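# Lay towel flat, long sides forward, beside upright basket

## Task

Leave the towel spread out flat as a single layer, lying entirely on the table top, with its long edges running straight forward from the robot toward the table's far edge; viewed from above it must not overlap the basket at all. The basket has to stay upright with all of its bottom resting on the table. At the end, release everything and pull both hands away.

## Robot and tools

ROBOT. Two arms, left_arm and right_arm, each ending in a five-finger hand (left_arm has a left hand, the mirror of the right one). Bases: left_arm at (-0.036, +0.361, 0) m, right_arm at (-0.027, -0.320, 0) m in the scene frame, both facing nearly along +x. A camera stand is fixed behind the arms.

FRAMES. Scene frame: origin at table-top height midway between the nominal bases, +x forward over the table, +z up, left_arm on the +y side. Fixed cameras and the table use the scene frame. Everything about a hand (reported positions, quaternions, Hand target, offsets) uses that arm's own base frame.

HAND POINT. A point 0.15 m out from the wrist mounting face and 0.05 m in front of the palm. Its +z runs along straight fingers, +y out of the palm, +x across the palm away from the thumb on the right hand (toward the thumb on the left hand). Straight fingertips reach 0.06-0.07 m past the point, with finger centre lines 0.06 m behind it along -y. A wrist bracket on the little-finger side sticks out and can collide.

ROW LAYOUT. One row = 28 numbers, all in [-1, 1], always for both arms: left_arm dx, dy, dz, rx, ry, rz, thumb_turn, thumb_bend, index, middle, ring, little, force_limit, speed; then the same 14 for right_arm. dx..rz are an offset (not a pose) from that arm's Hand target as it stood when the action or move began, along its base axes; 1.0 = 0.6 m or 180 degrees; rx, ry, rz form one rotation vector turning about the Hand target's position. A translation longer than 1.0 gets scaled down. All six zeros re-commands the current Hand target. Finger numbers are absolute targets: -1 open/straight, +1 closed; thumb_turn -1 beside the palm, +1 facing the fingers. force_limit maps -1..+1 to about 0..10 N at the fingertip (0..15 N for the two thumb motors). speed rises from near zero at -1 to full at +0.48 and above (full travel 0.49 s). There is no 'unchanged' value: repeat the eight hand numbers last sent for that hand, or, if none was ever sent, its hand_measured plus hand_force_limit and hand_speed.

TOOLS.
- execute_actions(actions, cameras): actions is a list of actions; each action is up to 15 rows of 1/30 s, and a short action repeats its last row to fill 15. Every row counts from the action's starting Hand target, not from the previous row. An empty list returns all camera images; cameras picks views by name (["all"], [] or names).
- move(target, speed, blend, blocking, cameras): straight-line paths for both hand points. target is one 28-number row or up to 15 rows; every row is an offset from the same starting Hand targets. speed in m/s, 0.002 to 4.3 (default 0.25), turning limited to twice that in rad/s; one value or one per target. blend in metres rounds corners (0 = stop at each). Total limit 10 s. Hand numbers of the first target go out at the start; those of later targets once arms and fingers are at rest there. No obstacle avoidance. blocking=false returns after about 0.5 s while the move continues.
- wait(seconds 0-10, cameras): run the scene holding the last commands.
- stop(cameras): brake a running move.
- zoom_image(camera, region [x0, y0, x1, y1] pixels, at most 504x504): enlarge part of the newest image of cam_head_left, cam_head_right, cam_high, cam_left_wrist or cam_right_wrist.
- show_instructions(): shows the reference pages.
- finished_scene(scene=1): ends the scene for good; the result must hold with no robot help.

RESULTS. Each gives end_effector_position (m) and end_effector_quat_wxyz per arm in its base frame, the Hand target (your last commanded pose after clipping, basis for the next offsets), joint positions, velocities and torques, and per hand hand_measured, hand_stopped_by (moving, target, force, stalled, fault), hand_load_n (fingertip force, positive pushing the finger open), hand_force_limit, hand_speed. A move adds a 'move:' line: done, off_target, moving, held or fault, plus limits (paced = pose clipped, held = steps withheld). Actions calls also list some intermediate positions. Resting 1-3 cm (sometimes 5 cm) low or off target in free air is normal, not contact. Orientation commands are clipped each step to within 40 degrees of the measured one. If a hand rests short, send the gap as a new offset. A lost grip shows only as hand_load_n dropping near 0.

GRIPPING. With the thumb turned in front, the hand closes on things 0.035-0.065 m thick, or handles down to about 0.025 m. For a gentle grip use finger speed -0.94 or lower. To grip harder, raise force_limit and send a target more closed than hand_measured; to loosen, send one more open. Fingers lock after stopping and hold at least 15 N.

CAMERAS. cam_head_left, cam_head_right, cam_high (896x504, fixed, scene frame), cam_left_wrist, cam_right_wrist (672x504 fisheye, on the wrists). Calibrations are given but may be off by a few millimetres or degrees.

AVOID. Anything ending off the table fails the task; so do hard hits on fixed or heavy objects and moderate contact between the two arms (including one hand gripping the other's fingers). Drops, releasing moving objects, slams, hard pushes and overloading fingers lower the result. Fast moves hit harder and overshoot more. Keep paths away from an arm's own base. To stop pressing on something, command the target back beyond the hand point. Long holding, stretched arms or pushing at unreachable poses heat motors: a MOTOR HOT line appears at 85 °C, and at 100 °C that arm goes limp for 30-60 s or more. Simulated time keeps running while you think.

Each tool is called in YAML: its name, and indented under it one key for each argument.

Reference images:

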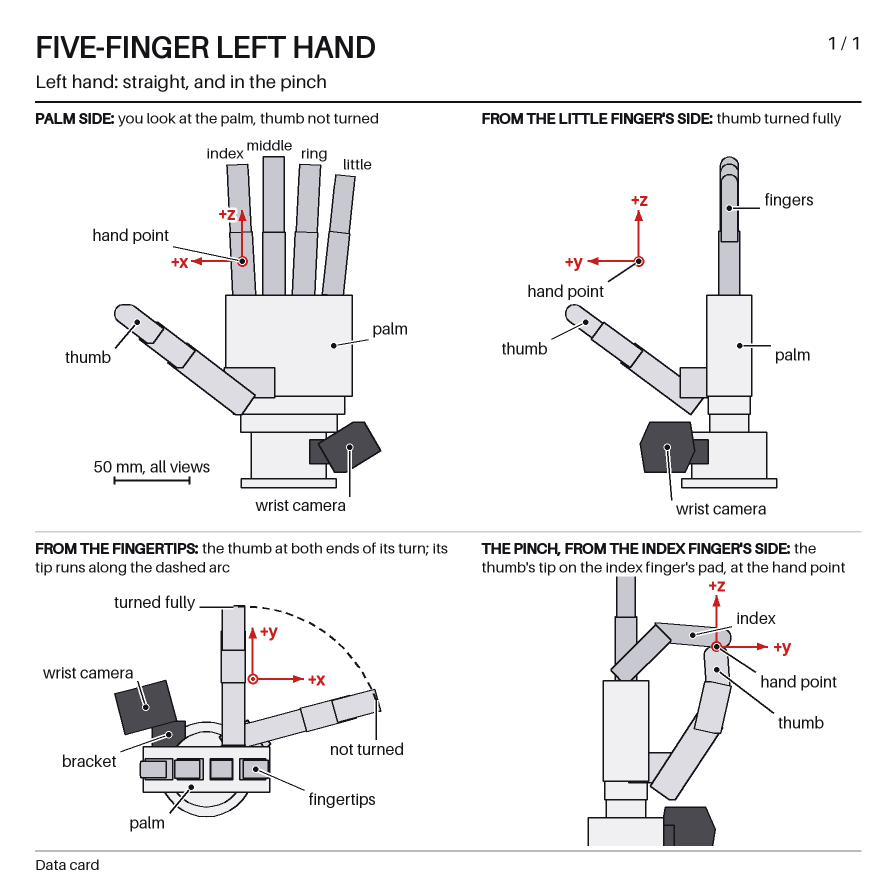

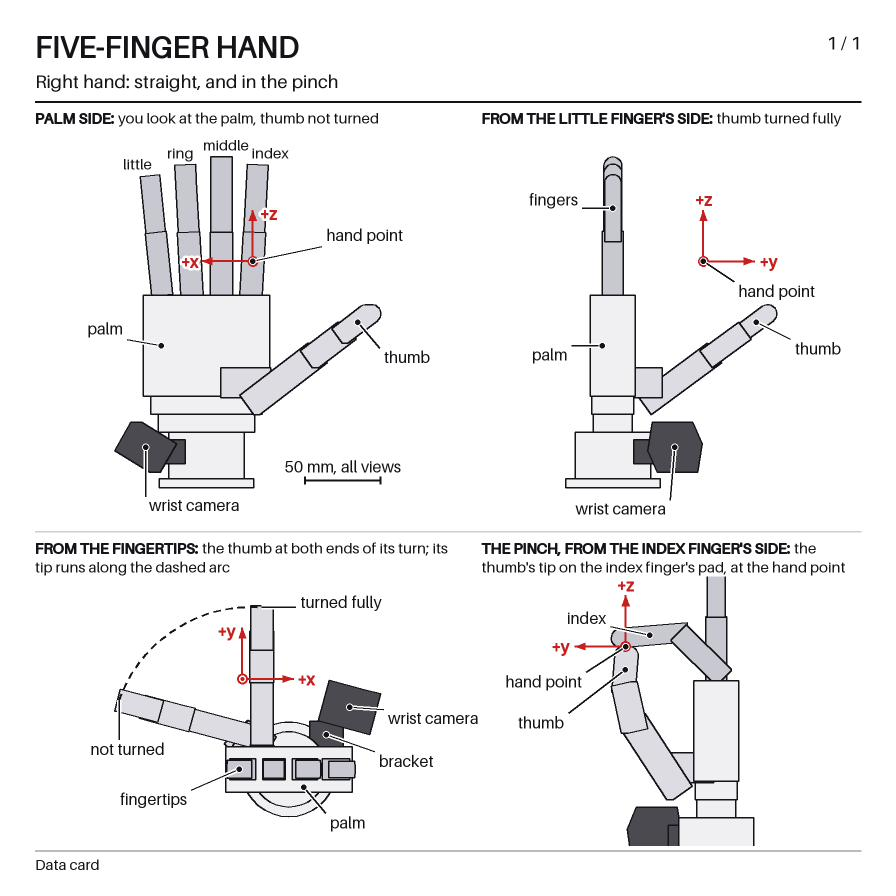

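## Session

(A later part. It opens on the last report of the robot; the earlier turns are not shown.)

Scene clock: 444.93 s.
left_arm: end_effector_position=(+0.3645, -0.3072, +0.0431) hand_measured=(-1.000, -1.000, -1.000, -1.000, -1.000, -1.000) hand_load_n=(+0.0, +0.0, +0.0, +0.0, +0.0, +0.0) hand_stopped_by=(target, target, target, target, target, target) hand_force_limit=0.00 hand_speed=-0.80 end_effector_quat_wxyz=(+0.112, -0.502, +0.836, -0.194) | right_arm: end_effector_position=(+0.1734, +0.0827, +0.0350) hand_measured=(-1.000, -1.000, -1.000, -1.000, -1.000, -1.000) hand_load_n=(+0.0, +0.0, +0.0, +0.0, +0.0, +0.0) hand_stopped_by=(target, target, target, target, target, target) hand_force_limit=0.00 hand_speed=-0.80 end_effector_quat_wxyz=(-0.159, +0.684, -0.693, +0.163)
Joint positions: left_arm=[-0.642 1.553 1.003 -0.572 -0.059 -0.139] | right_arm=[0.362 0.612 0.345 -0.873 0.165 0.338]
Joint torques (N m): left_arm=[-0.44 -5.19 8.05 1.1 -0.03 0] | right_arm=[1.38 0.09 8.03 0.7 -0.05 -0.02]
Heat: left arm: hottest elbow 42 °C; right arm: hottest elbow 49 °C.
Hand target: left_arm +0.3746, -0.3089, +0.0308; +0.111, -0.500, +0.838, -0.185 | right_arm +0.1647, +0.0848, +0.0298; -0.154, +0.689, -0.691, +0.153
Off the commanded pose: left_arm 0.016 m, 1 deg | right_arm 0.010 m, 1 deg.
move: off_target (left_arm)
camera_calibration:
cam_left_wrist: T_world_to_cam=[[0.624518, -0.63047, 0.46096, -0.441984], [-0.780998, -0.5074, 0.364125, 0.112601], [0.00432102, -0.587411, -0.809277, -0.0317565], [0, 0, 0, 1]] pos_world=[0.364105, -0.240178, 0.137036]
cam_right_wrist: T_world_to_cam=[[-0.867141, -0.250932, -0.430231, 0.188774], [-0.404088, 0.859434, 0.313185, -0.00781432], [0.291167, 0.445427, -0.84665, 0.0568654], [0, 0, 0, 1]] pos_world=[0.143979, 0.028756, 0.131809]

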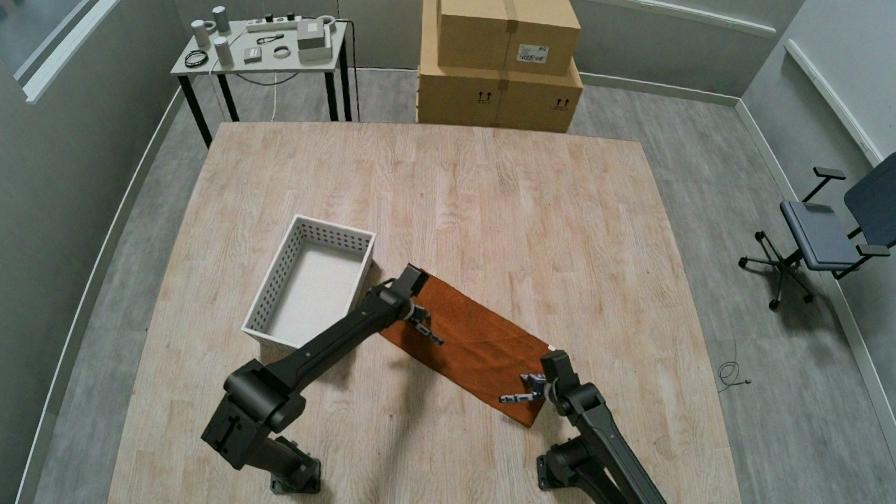

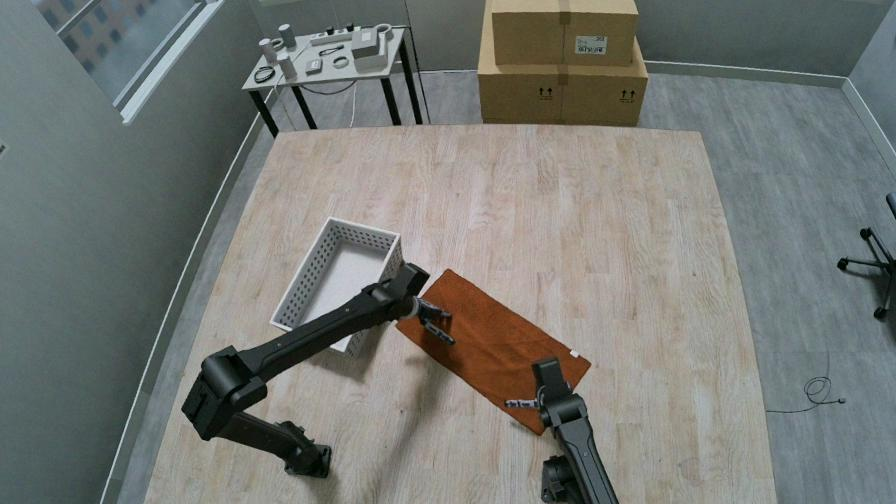

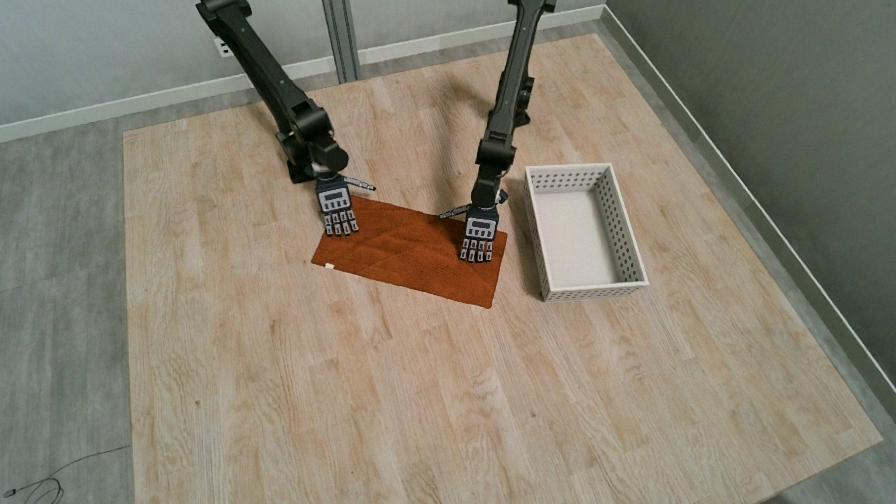

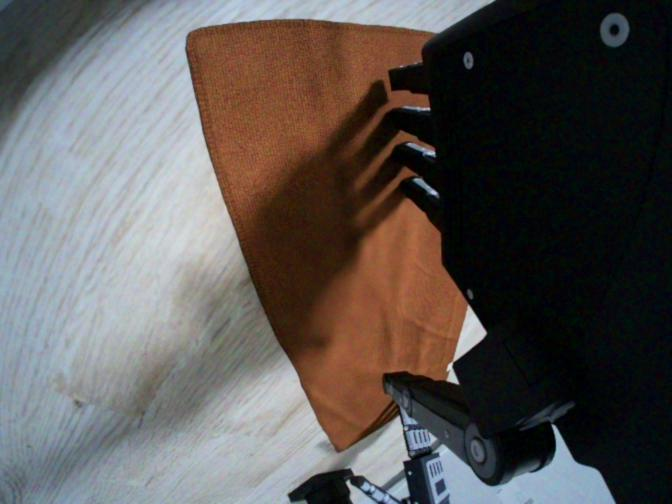

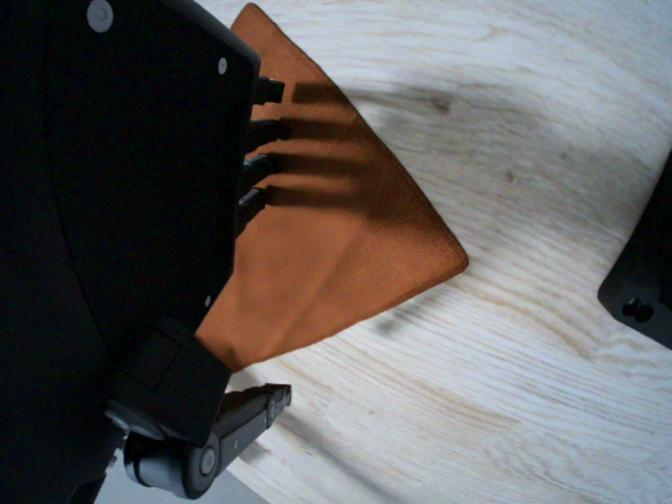

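move:
  target:
    - [0.0963, -0.0205, 0, 0, 0, -0.08, -1, -1, -1, -1, -1, -1, 0, -0.8, -0.0252, 0.0703, 0, 0, 0, -0.0417, -1, -1, -1, -1, -1, -1, 0, -0.8]
    - [0.1742, -0.0567, 0, 0, 0, -0.16, -1, -1, -1, -1, -1, -1, 0, -0.8, -0.045, 0.153, 0, 0, 0, -0.0833, -1, -1, -1, -1, -1, -1, 0, -0.8]
  speed: 0.15
  blend: [0.01, 0]
  cameras: ["cam_high", "cam_left_wrist", "cam_right_wrist"]

Scene clock: 485.57 s.
left_arm: end_effector_position=(+0.4702, -0.3422, +0.0438) hand_measured=(-1.000, -1.000, -1.000, -1.000, -1.000, -1.000) hand_load_n=(+0.0, +0.0, +0.0, +0.0, +0.0, +0.0) hand_stopped_by=(target, target, target, target, target, target) hand_force_limit=0.00 hand_speed=-0.80 end_effector_quat_wxyz=(+0.067, -0.278, +0.933, -0.217) | right_arm: end_effector_position=(+0.1469, +0.1697, +0.0327) hand_measured=(-1.000, -1.000, -1.000, -1.000, -1.000, -1.000) hand_load_n=(-0.5, -0.5, +0.0, +1.0, +0.0, +0.0) hand_stopped_by=(target, target, target, target, target, target) hand_force_limit=0.00 hand_speed=-0.80 end_effector_quat_wxyz=(+0.145, -0.582, +0.778, -0.186)
Joint positions: left_arm=[-0.558 1.842 1.395 -0.701 0.184 0.395] | right_arm=[0.964 0.833 0.427 -0.993 0.448 1.211]
Joint torques (N m): left_arm=[-0.56 -9 9.09 0.25 0.04 -0.05] | right_arm=[1.73 0.67 8.75 0.53 -0.76 -0.05]
Heat: left arm: hottest elbow 43 °C; right arm: hottest elbow 47 °C.
Hand target: left_arm +0.4792, -0.3430, +0.0310; +0.061, -0.276, +0.937, -0.207 | right_arm +0.1377, +0.1766, +0.0299; +0.132, -0.593, +0.775, -0.172
Off the commanded pose: left_arm 0.016 m, 1 deg | right_arm 0.012 m, 3 deg.
move: off_target (left_arm, right_arm)
camera_calibration:
cam_left_wrist: T_world_to_cam=[[0.239176, -0.852972, 0.463934, -0.425364], [-0.933392, -0.0703262, 0.3519, 0.398897], [-0.267534, -0.517198, -0.812977, 0.0998331], [0, 0, 0, 1]] pos_world=[0.500773, -0.283137, 0.138131]
cam_right_wrist: T_world_to_cam=[[-0.894038, -0.00689843, -0.447938, 0.149788], [-0.165487, 0.934247, 0.315907, -0.14041], [0.416305, 0.356561, -0.836394, 0.0201733], [0, 0, 0, 1]] pos_world=[0.102282, 0.125018, 0.128325]
Images, in order (width x height): cam_high 896x504, cam_left_wrist 672x504, cam_right_wrist 672x504.

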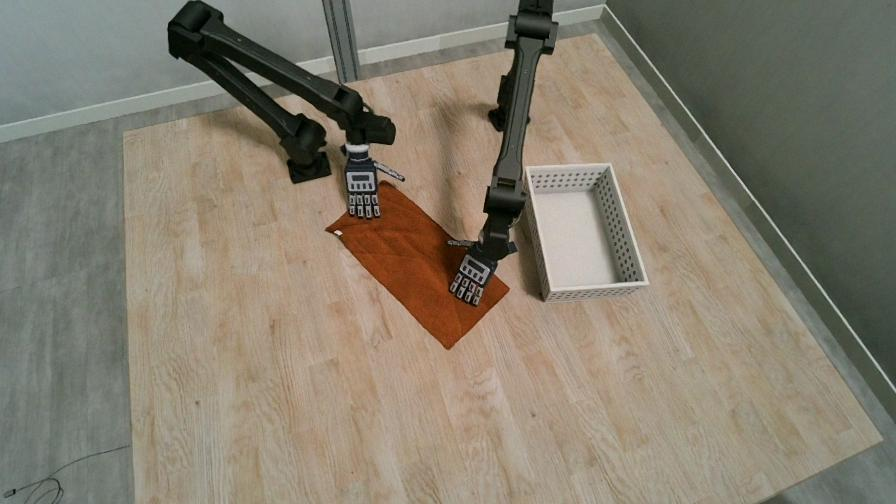

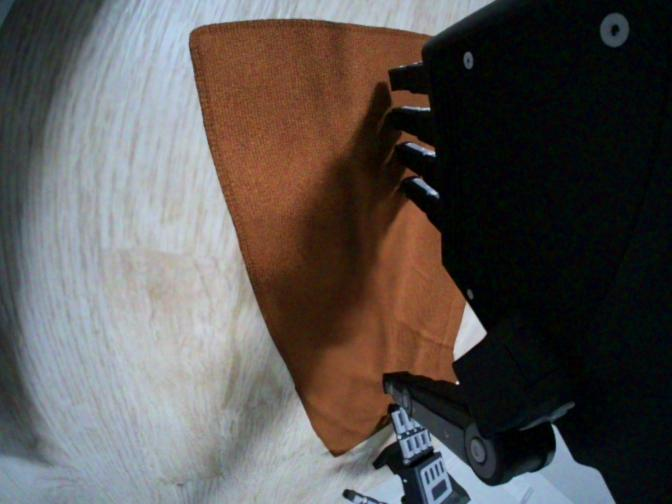

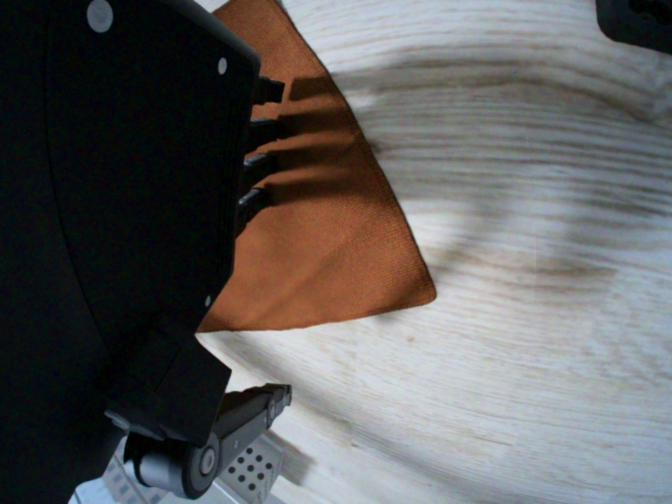

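move:
  target:
    - [0.0588, -0.0497, 0, 0, 0, -0.078, -1, -1, -1, -1, -1, -1, 0, -0.8, -0.0083, 0.0908, 0, 0, 0, -0.0417, -1, -1, -1, -1, -1, -1, 0, -0.8]
    - [0.0992, -0.1103, 0, 0, 0, -0.156, -1, -1, -1, -1, -1, -1, 0, -0.8, -0.0003, 0.1847, 0, 0, 0, -0.0833, -1, -1, -1, -1, -1, -1, 0, -0.8]
  speed: 0.15
  blend: [0.01, 0]
  cameras: ["all"]

Scene clock: 515.53 s.
left_arm: end_effector_position=(+0.5343, -0.3965, +0.0459) hand_measured=(-1.000, -1.000, -1.000, -1.000, -1.000, -1.000) hand_load_n=(+0.0, +0.0, -0.5, +0.0, -0.5, +0.0) hand_stopped_by=(target, target, target, target, target, target) hand_force_limit=0.00 hand_speed=-0.80 end_effector_quat_wxyz=(+0.013, -0.053, +0.974, -0.221) | right_arm: end_effector_position=(+0.1489, +0.2703, +0.0353) hand_measured=(-1.000, -1.000, -1.000, -1.000, -1.000, -1.000) hand_load_n=(+0.0, +0.0, +0.5, +1.5, +0.0, +0.0) hand_stopped_by=(target, target, target, target, target, target) hand_force_limit=0.00 hand_speed=-0.80 end_effector_quat_wxyz=(+0.120, -0.475, +0.847, -0.207)
Joint positions: left_arm=[-0.574 2.124 1.862 -1.014 0.341 0.838] | right_arm=[1.205 1.24 0.683 -1.101 0.475 1.775]
Joint torques (N m): left_arm=[-2.32 -12.04 9.89 0.4 0.09 -0.02] | right_arm=[2.14 -2.55 8.51 1.01 -1.12 -0.08]
Heat: left arm: hottest elbow 44 °C; right arm: hottest elbow 49 °C.
Hand target: left_arm +0.5386, -0.4091, +0.0308; +0.009, -0.041, +0.976, -0.216 | right_arm +0.1376, +0.2874, +0.0299; +0.109, -0.487, +0.846, -0.188
Off the commanded pose: left_arm 0.020 m, 2 deg | right_arm 0.021 m, 3 deg.
move: off_target (left_arm, right_arm)
camera_calibration:
cam_left_wrist: T_world_to_cam=[[-0.172055, -0.87419, 0.45408, -0.276274], [-0.862432, 0.356426, 0.359405, 0.585174], [-0.476034, -0.329776, -0.815254, 0.276366], [0, 0, 0, 1]] pos_world=[0.588698, -0.358949, 0.140444]
cam_right_wrist: T_world_to_cam=[[-0.863635, 0.223518, -0.451857, 0.0868329], [0.0822056, 0.946776, 0.311218, -0.274976], [0.49737, 0.231634, -0.836044, 0.00743083], [0, 0, 0, 1]] pos_world=[0.0939006, 0.239211, 0.131026]

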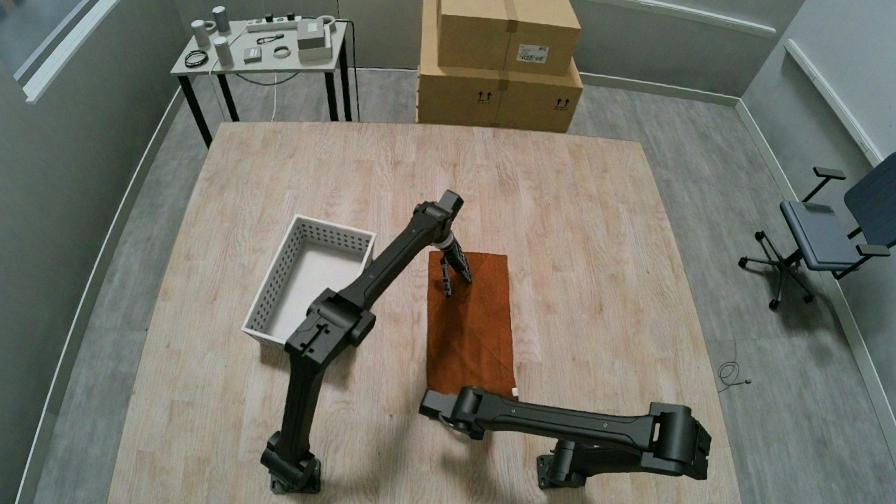

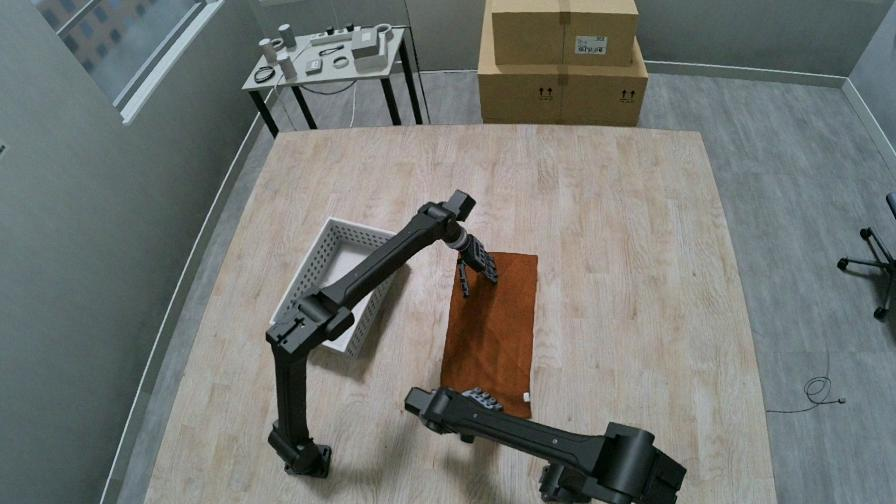

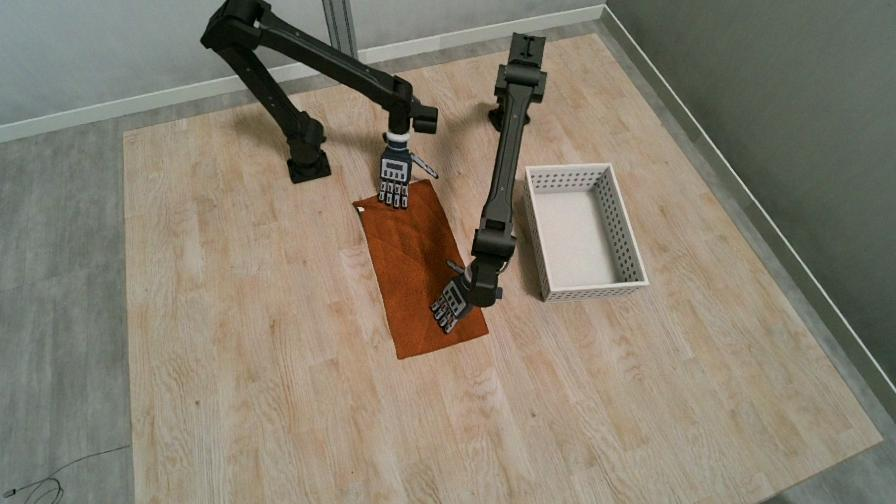

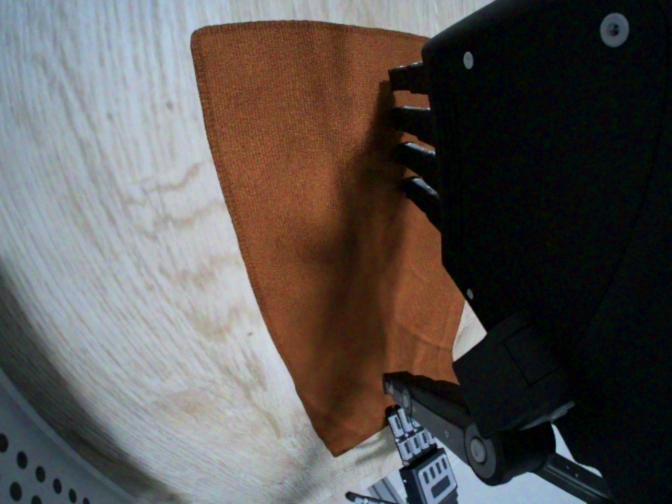

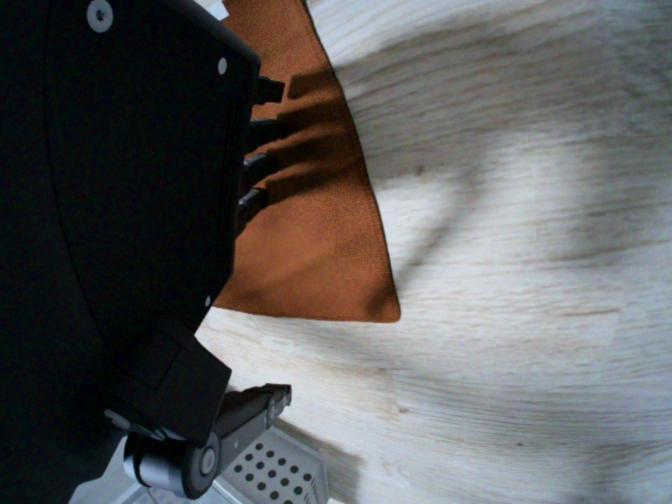

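zoom_image:
  camera: "cam_high"
  region: [320, 160, 510, 370]

zoom_image:
  camera: "cam_head_right"
  region: [420, 240, 560, 430]

Scaled by 2.400.

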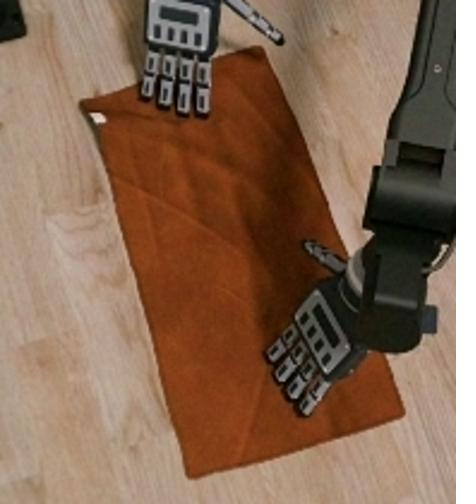

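Scaled by 2.653.

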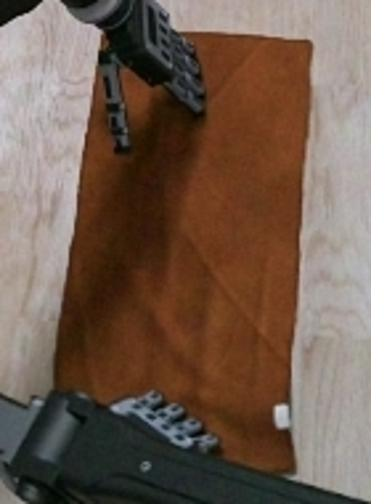

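move:
  target:
    - [-0.0072, 0.021, 0.02, 0, 0, 0, -1, -1, -1, -1, -1, -1, 0, -0.8, 0.0188, -0.0285, 0.01, 0, 0, 0, -1, -1, -1, -1, -1, -1, 0, -0.8]
    - [-0.0072, 0.021, 0.2, 0, 0, 0, -1, -1, -1, -1, -1, -1, 0, -0.8, 0.0188, -0.0285, 0.2, 0, 0, 0, -1, -1, -1, -1, -1, -1, 0, -0.8]
  speed: [0.05, 0.15]
  blend: [0.002, 0]
  cameras: ["all"]

Scene clock: 545.40 s.
left_arm: end_effector_position=(+0.5226, -0.3879, +0.1238) hand_measured=(-1.000, -1.000, -1.000, -1.000, -1.000, -1.000) hand_load_n=(+0.0, +0.0, +0.0, +0.0, -0.5, +0.0) hand_stopped_by=(target, target, target, target, target, target) hand_force_limit=0.00 hand_speed=-0.80 end_effector_quat_wxyz=(-0.014, -0.053, +0.978, -0.201) | right_arm: end_effector_position=(+0.1428, +0.2595, +0.1322) hand_measured=(-1.000, -1.000, -1.000, -1.000, -1.000, -1.000) hand_load_n=(+0.0, +0.0, +0.0, +0.0, +0.0, +0.0) hand_stopped_by=(target, target, target, target, target, target) hand_force_limit=0.00 hand_speed=-0.80 end_effector_quat_wxyz=(+0.095, -0.490, +0.843, -0.200)
Joint positions: left_arm=[-0.574 2.097 2.026 -1.276 0.341 0.851] | right_arm=[1.179 1.102 0.861 -1.428 0.437 1.719]
Joint torques (N m): left_arm=[-1.32 -16.38 10.85 0.14 0.22 -0.04] | right_arm=[-0.38 -4.78 11.11 0.03 0.39 -0.14]
Heat: left arm: hottest elbow 46 °C; right arm: hottest elbow 49 °C.
Hand target: left_arm +0.5342, -0.3965, +0.1507; +0.009, -0.041, +0.976, -0.216 | right_arm +0.1488, +0.2703, +0.1499; +0.109, -0.487, +0.846, -0.188
Off the commanded pose: left_arm 0.031 m, 3 deg | right_arm 0.022 m, 2 deg.
move: off_target (left_arm, right_arm)
camera_calibration:
cam_left_wrist: T_world_to_cam=[[-0.158733, -0.889388, 0.428711, -0.31592], [-0.83738, 0.351313, 0.418776, 0.521621], [-0.523066, -0.292521, -0.800521, 0.374368], [0, 0, 0, 1]] pos_world=[0.582467, -0.354717, 0.216685]
cam_right_wrist: T_world_to_cam=[[-0.890807, 0.198369, -0.408794, 0.132376], [0.0789519, 0.953559, 0.290674, -0.293005], [0.44747, 0.22666, -0.865099, 0.106113], [0, 0, 0, 1]] pos_world=[0.0935724, 0.229087, 0.231082]

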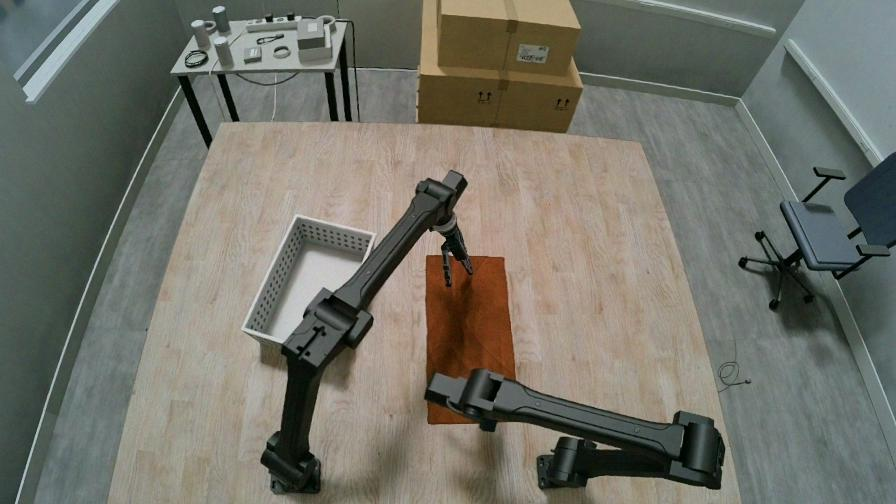

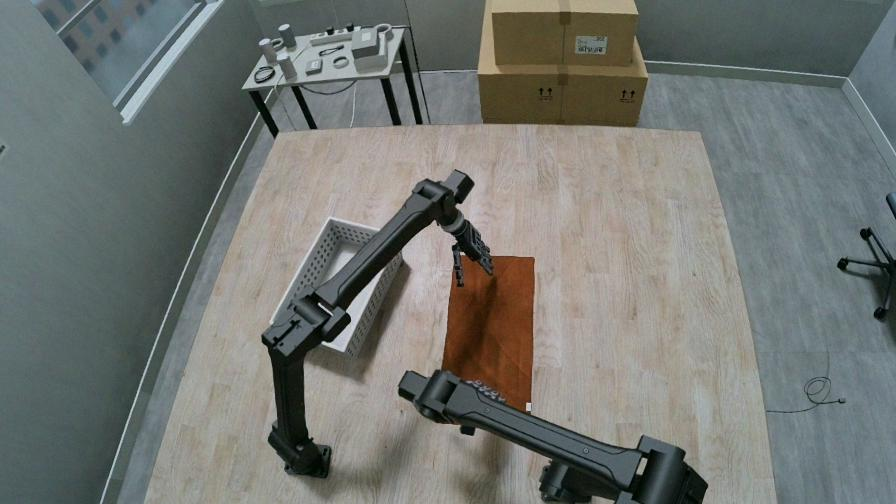

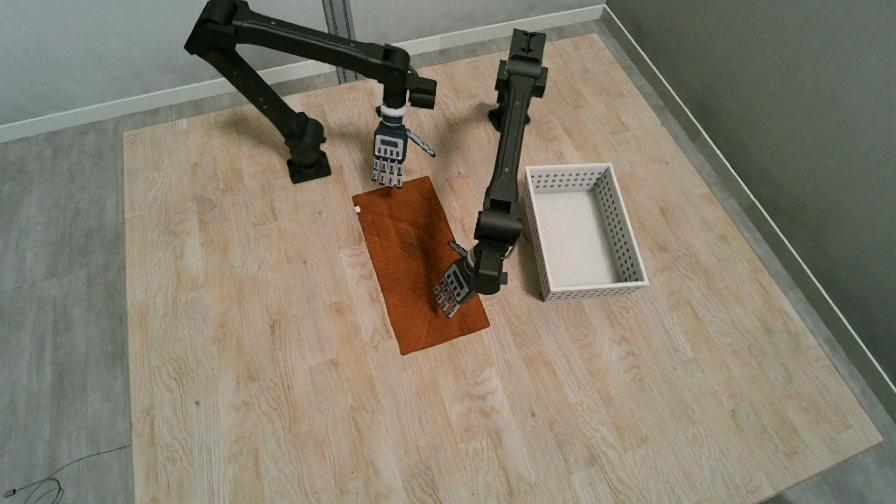

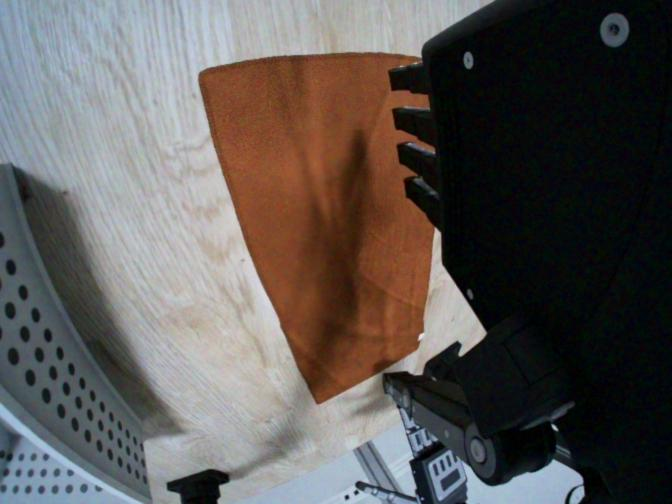

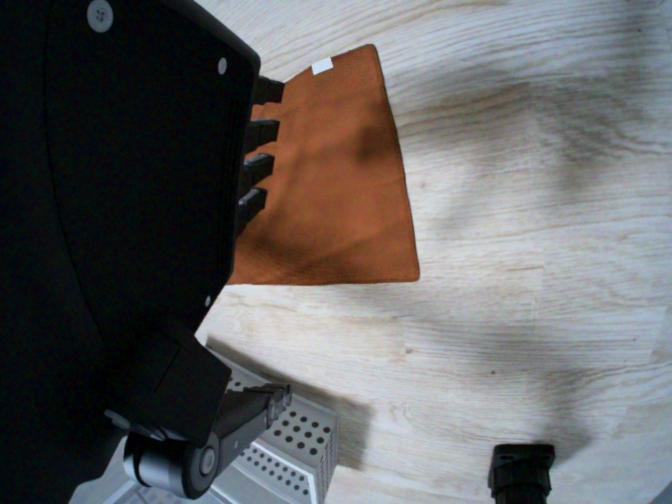

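move:
  target:
    - [-0.05, 0.033, 0.2, 0, 0, 0, -1, -1, -1, -1, -1, -1, 0, -0.8, 0, -0.05, 0.15, 0, 0, 0, -1, -1, -1, -1, -1, -1, 0, -0.8]
    - [-0.333, 0.26, 0.25, 0, 0, 0.1, -1, -1, -1, -1, -1, -1, 0, -0.8, 0.083, -0.333, 0.18, 0, 0, 0, -1, -1, -1, -1, -1, -1, 0, -0.8]
  speed: 0.3
  blend: [0.04, 0]
  cameras: ["all"]

Scene clock: 581.60 s.
left_arm: end_effector_position=(+0.3300, -0.2406, +0.3057) hand_measured=(-1.000, -1.000, -1.000, -1.000, -1.000, -1.000) hand_load_n=(+0.0, +0.0, +0.0, +0.0, +0.0, +0.0) hand_stopped_by=(target, target, target, target, target, target) hand_force_limit=0.00 hand_speed=-0.80 end_effector_quat_wxyz=(+0.042, -0.184, +0.959, -0.212) | right_arm: end_effector_position=(+0.1965, +0.0716, +0.2567) hand_measured=(-1.000, -1.000, -1.000, -1.000, -1.000, -1.000) hand_load_n=(+0.0, +0.0, +0.0, +0.0, +0.0, +0.0) hand_stopped_by=(target, target, target, target, target, target) hand_force_limit=0.00 hand_speed=-0.80 end_effector_quat_wxyz=(+0.103, -0.489, +0.846, -0.187)
Joint positions: left_arm=[-0.529 1.338 1.501 -1.38 0.26 0.616] | right_arm=[0.361 0.717 0.979 -1.557 0.334 0.838]
Joint torques (N m): left_arm=[-0.38 -6.18 6.8 1.22 0.13 -0.24] | right_arm=[-0.56 -0.85 8.66 1.32 0.29 -0.17]
Heat: left arm: hottest elbow 46 °C; right arm: hottest elbow 49 °C.
Hand target: left_arm +0.3345, -0.2405, +0.3007; +0.043, -0.193, +0.957, -0.212 | right_arm +0.1987, +0.0705, +0.2579; +0.109, -0.487, +0.846, -0.188
Off the commanded pose: left_arm 0.007 m, 1 deg | right_arm 0.003 m, 1 deg.
move: done
camera_calibration:
cam_left_wrist: T_world_to_cam=[[0.0693564, -0.893024, 0.444633, -0.374462], [-0.925751, 0.108462, 0.362244, 0.220357], [-0.371719, -0.436743, -0.819195, 0.383402], [0, 0, 0, 1]] pos_world=[0.372484, -0.190856, 0.400757]
cam_right_wrist: T_world_to_cam=[[-0.890933, 0.210553, -0.402374, 0.265854], [0.0785458, 0.944116, 0.320118, -0.161105], [0.44729, 0.253599, -0.857683, 0.228577], [0, 0, 0, 1]] pos_world=[0.147272, 0.0381589, 0.354592]

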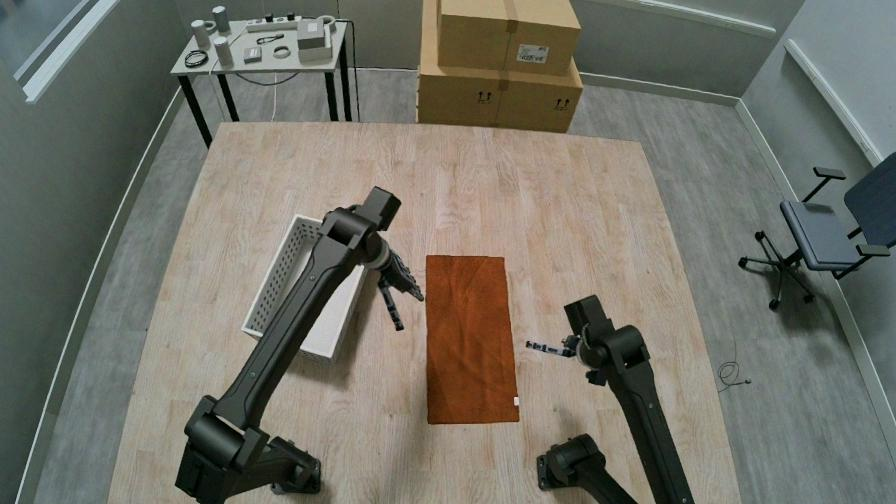

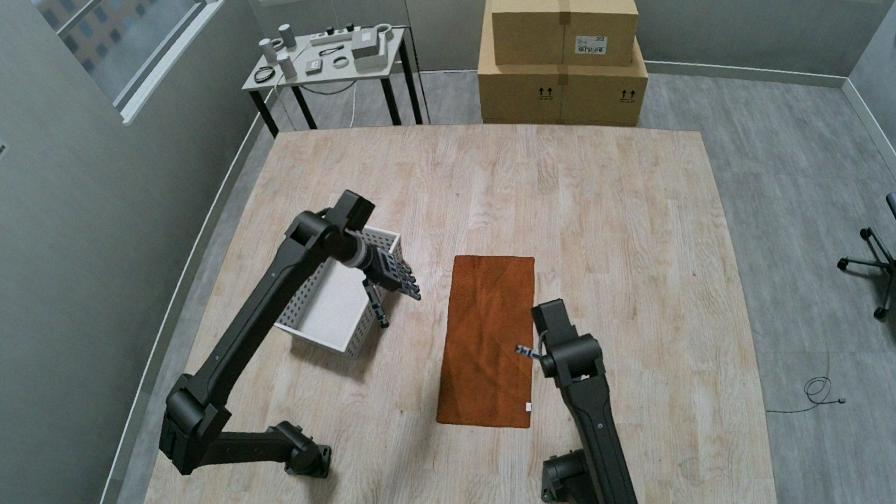

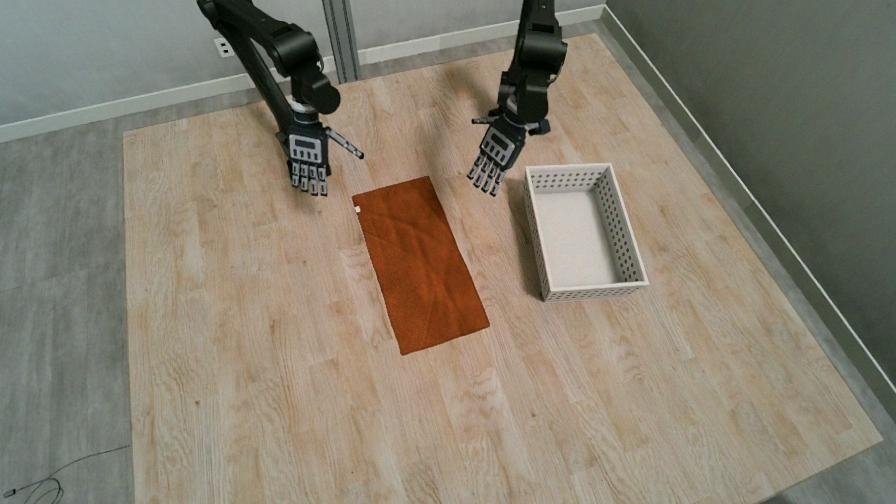

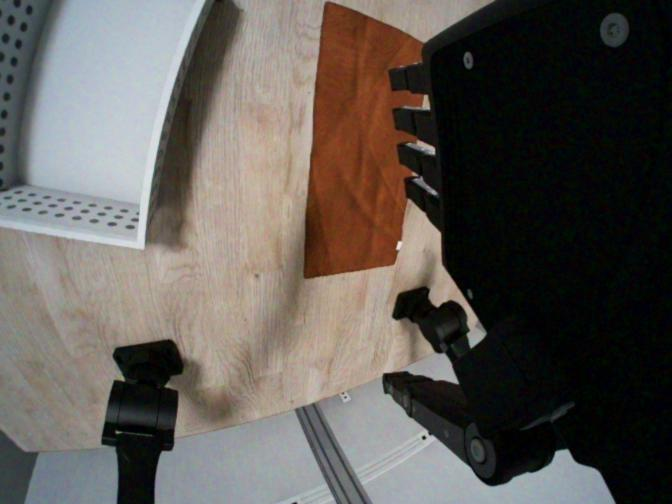

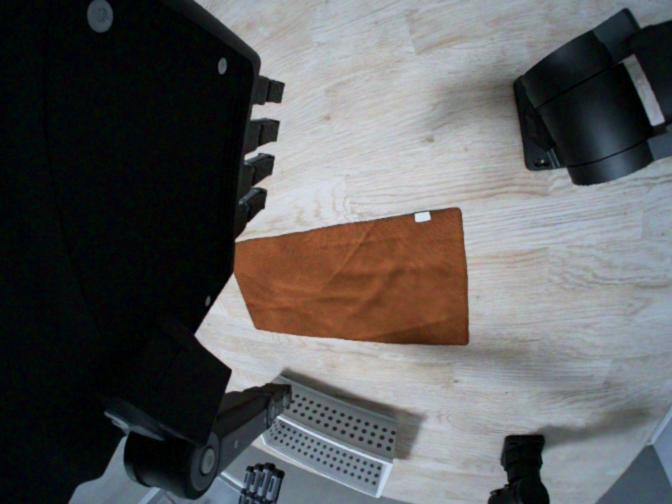

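finished_scene:

The scene is finished: the task was done.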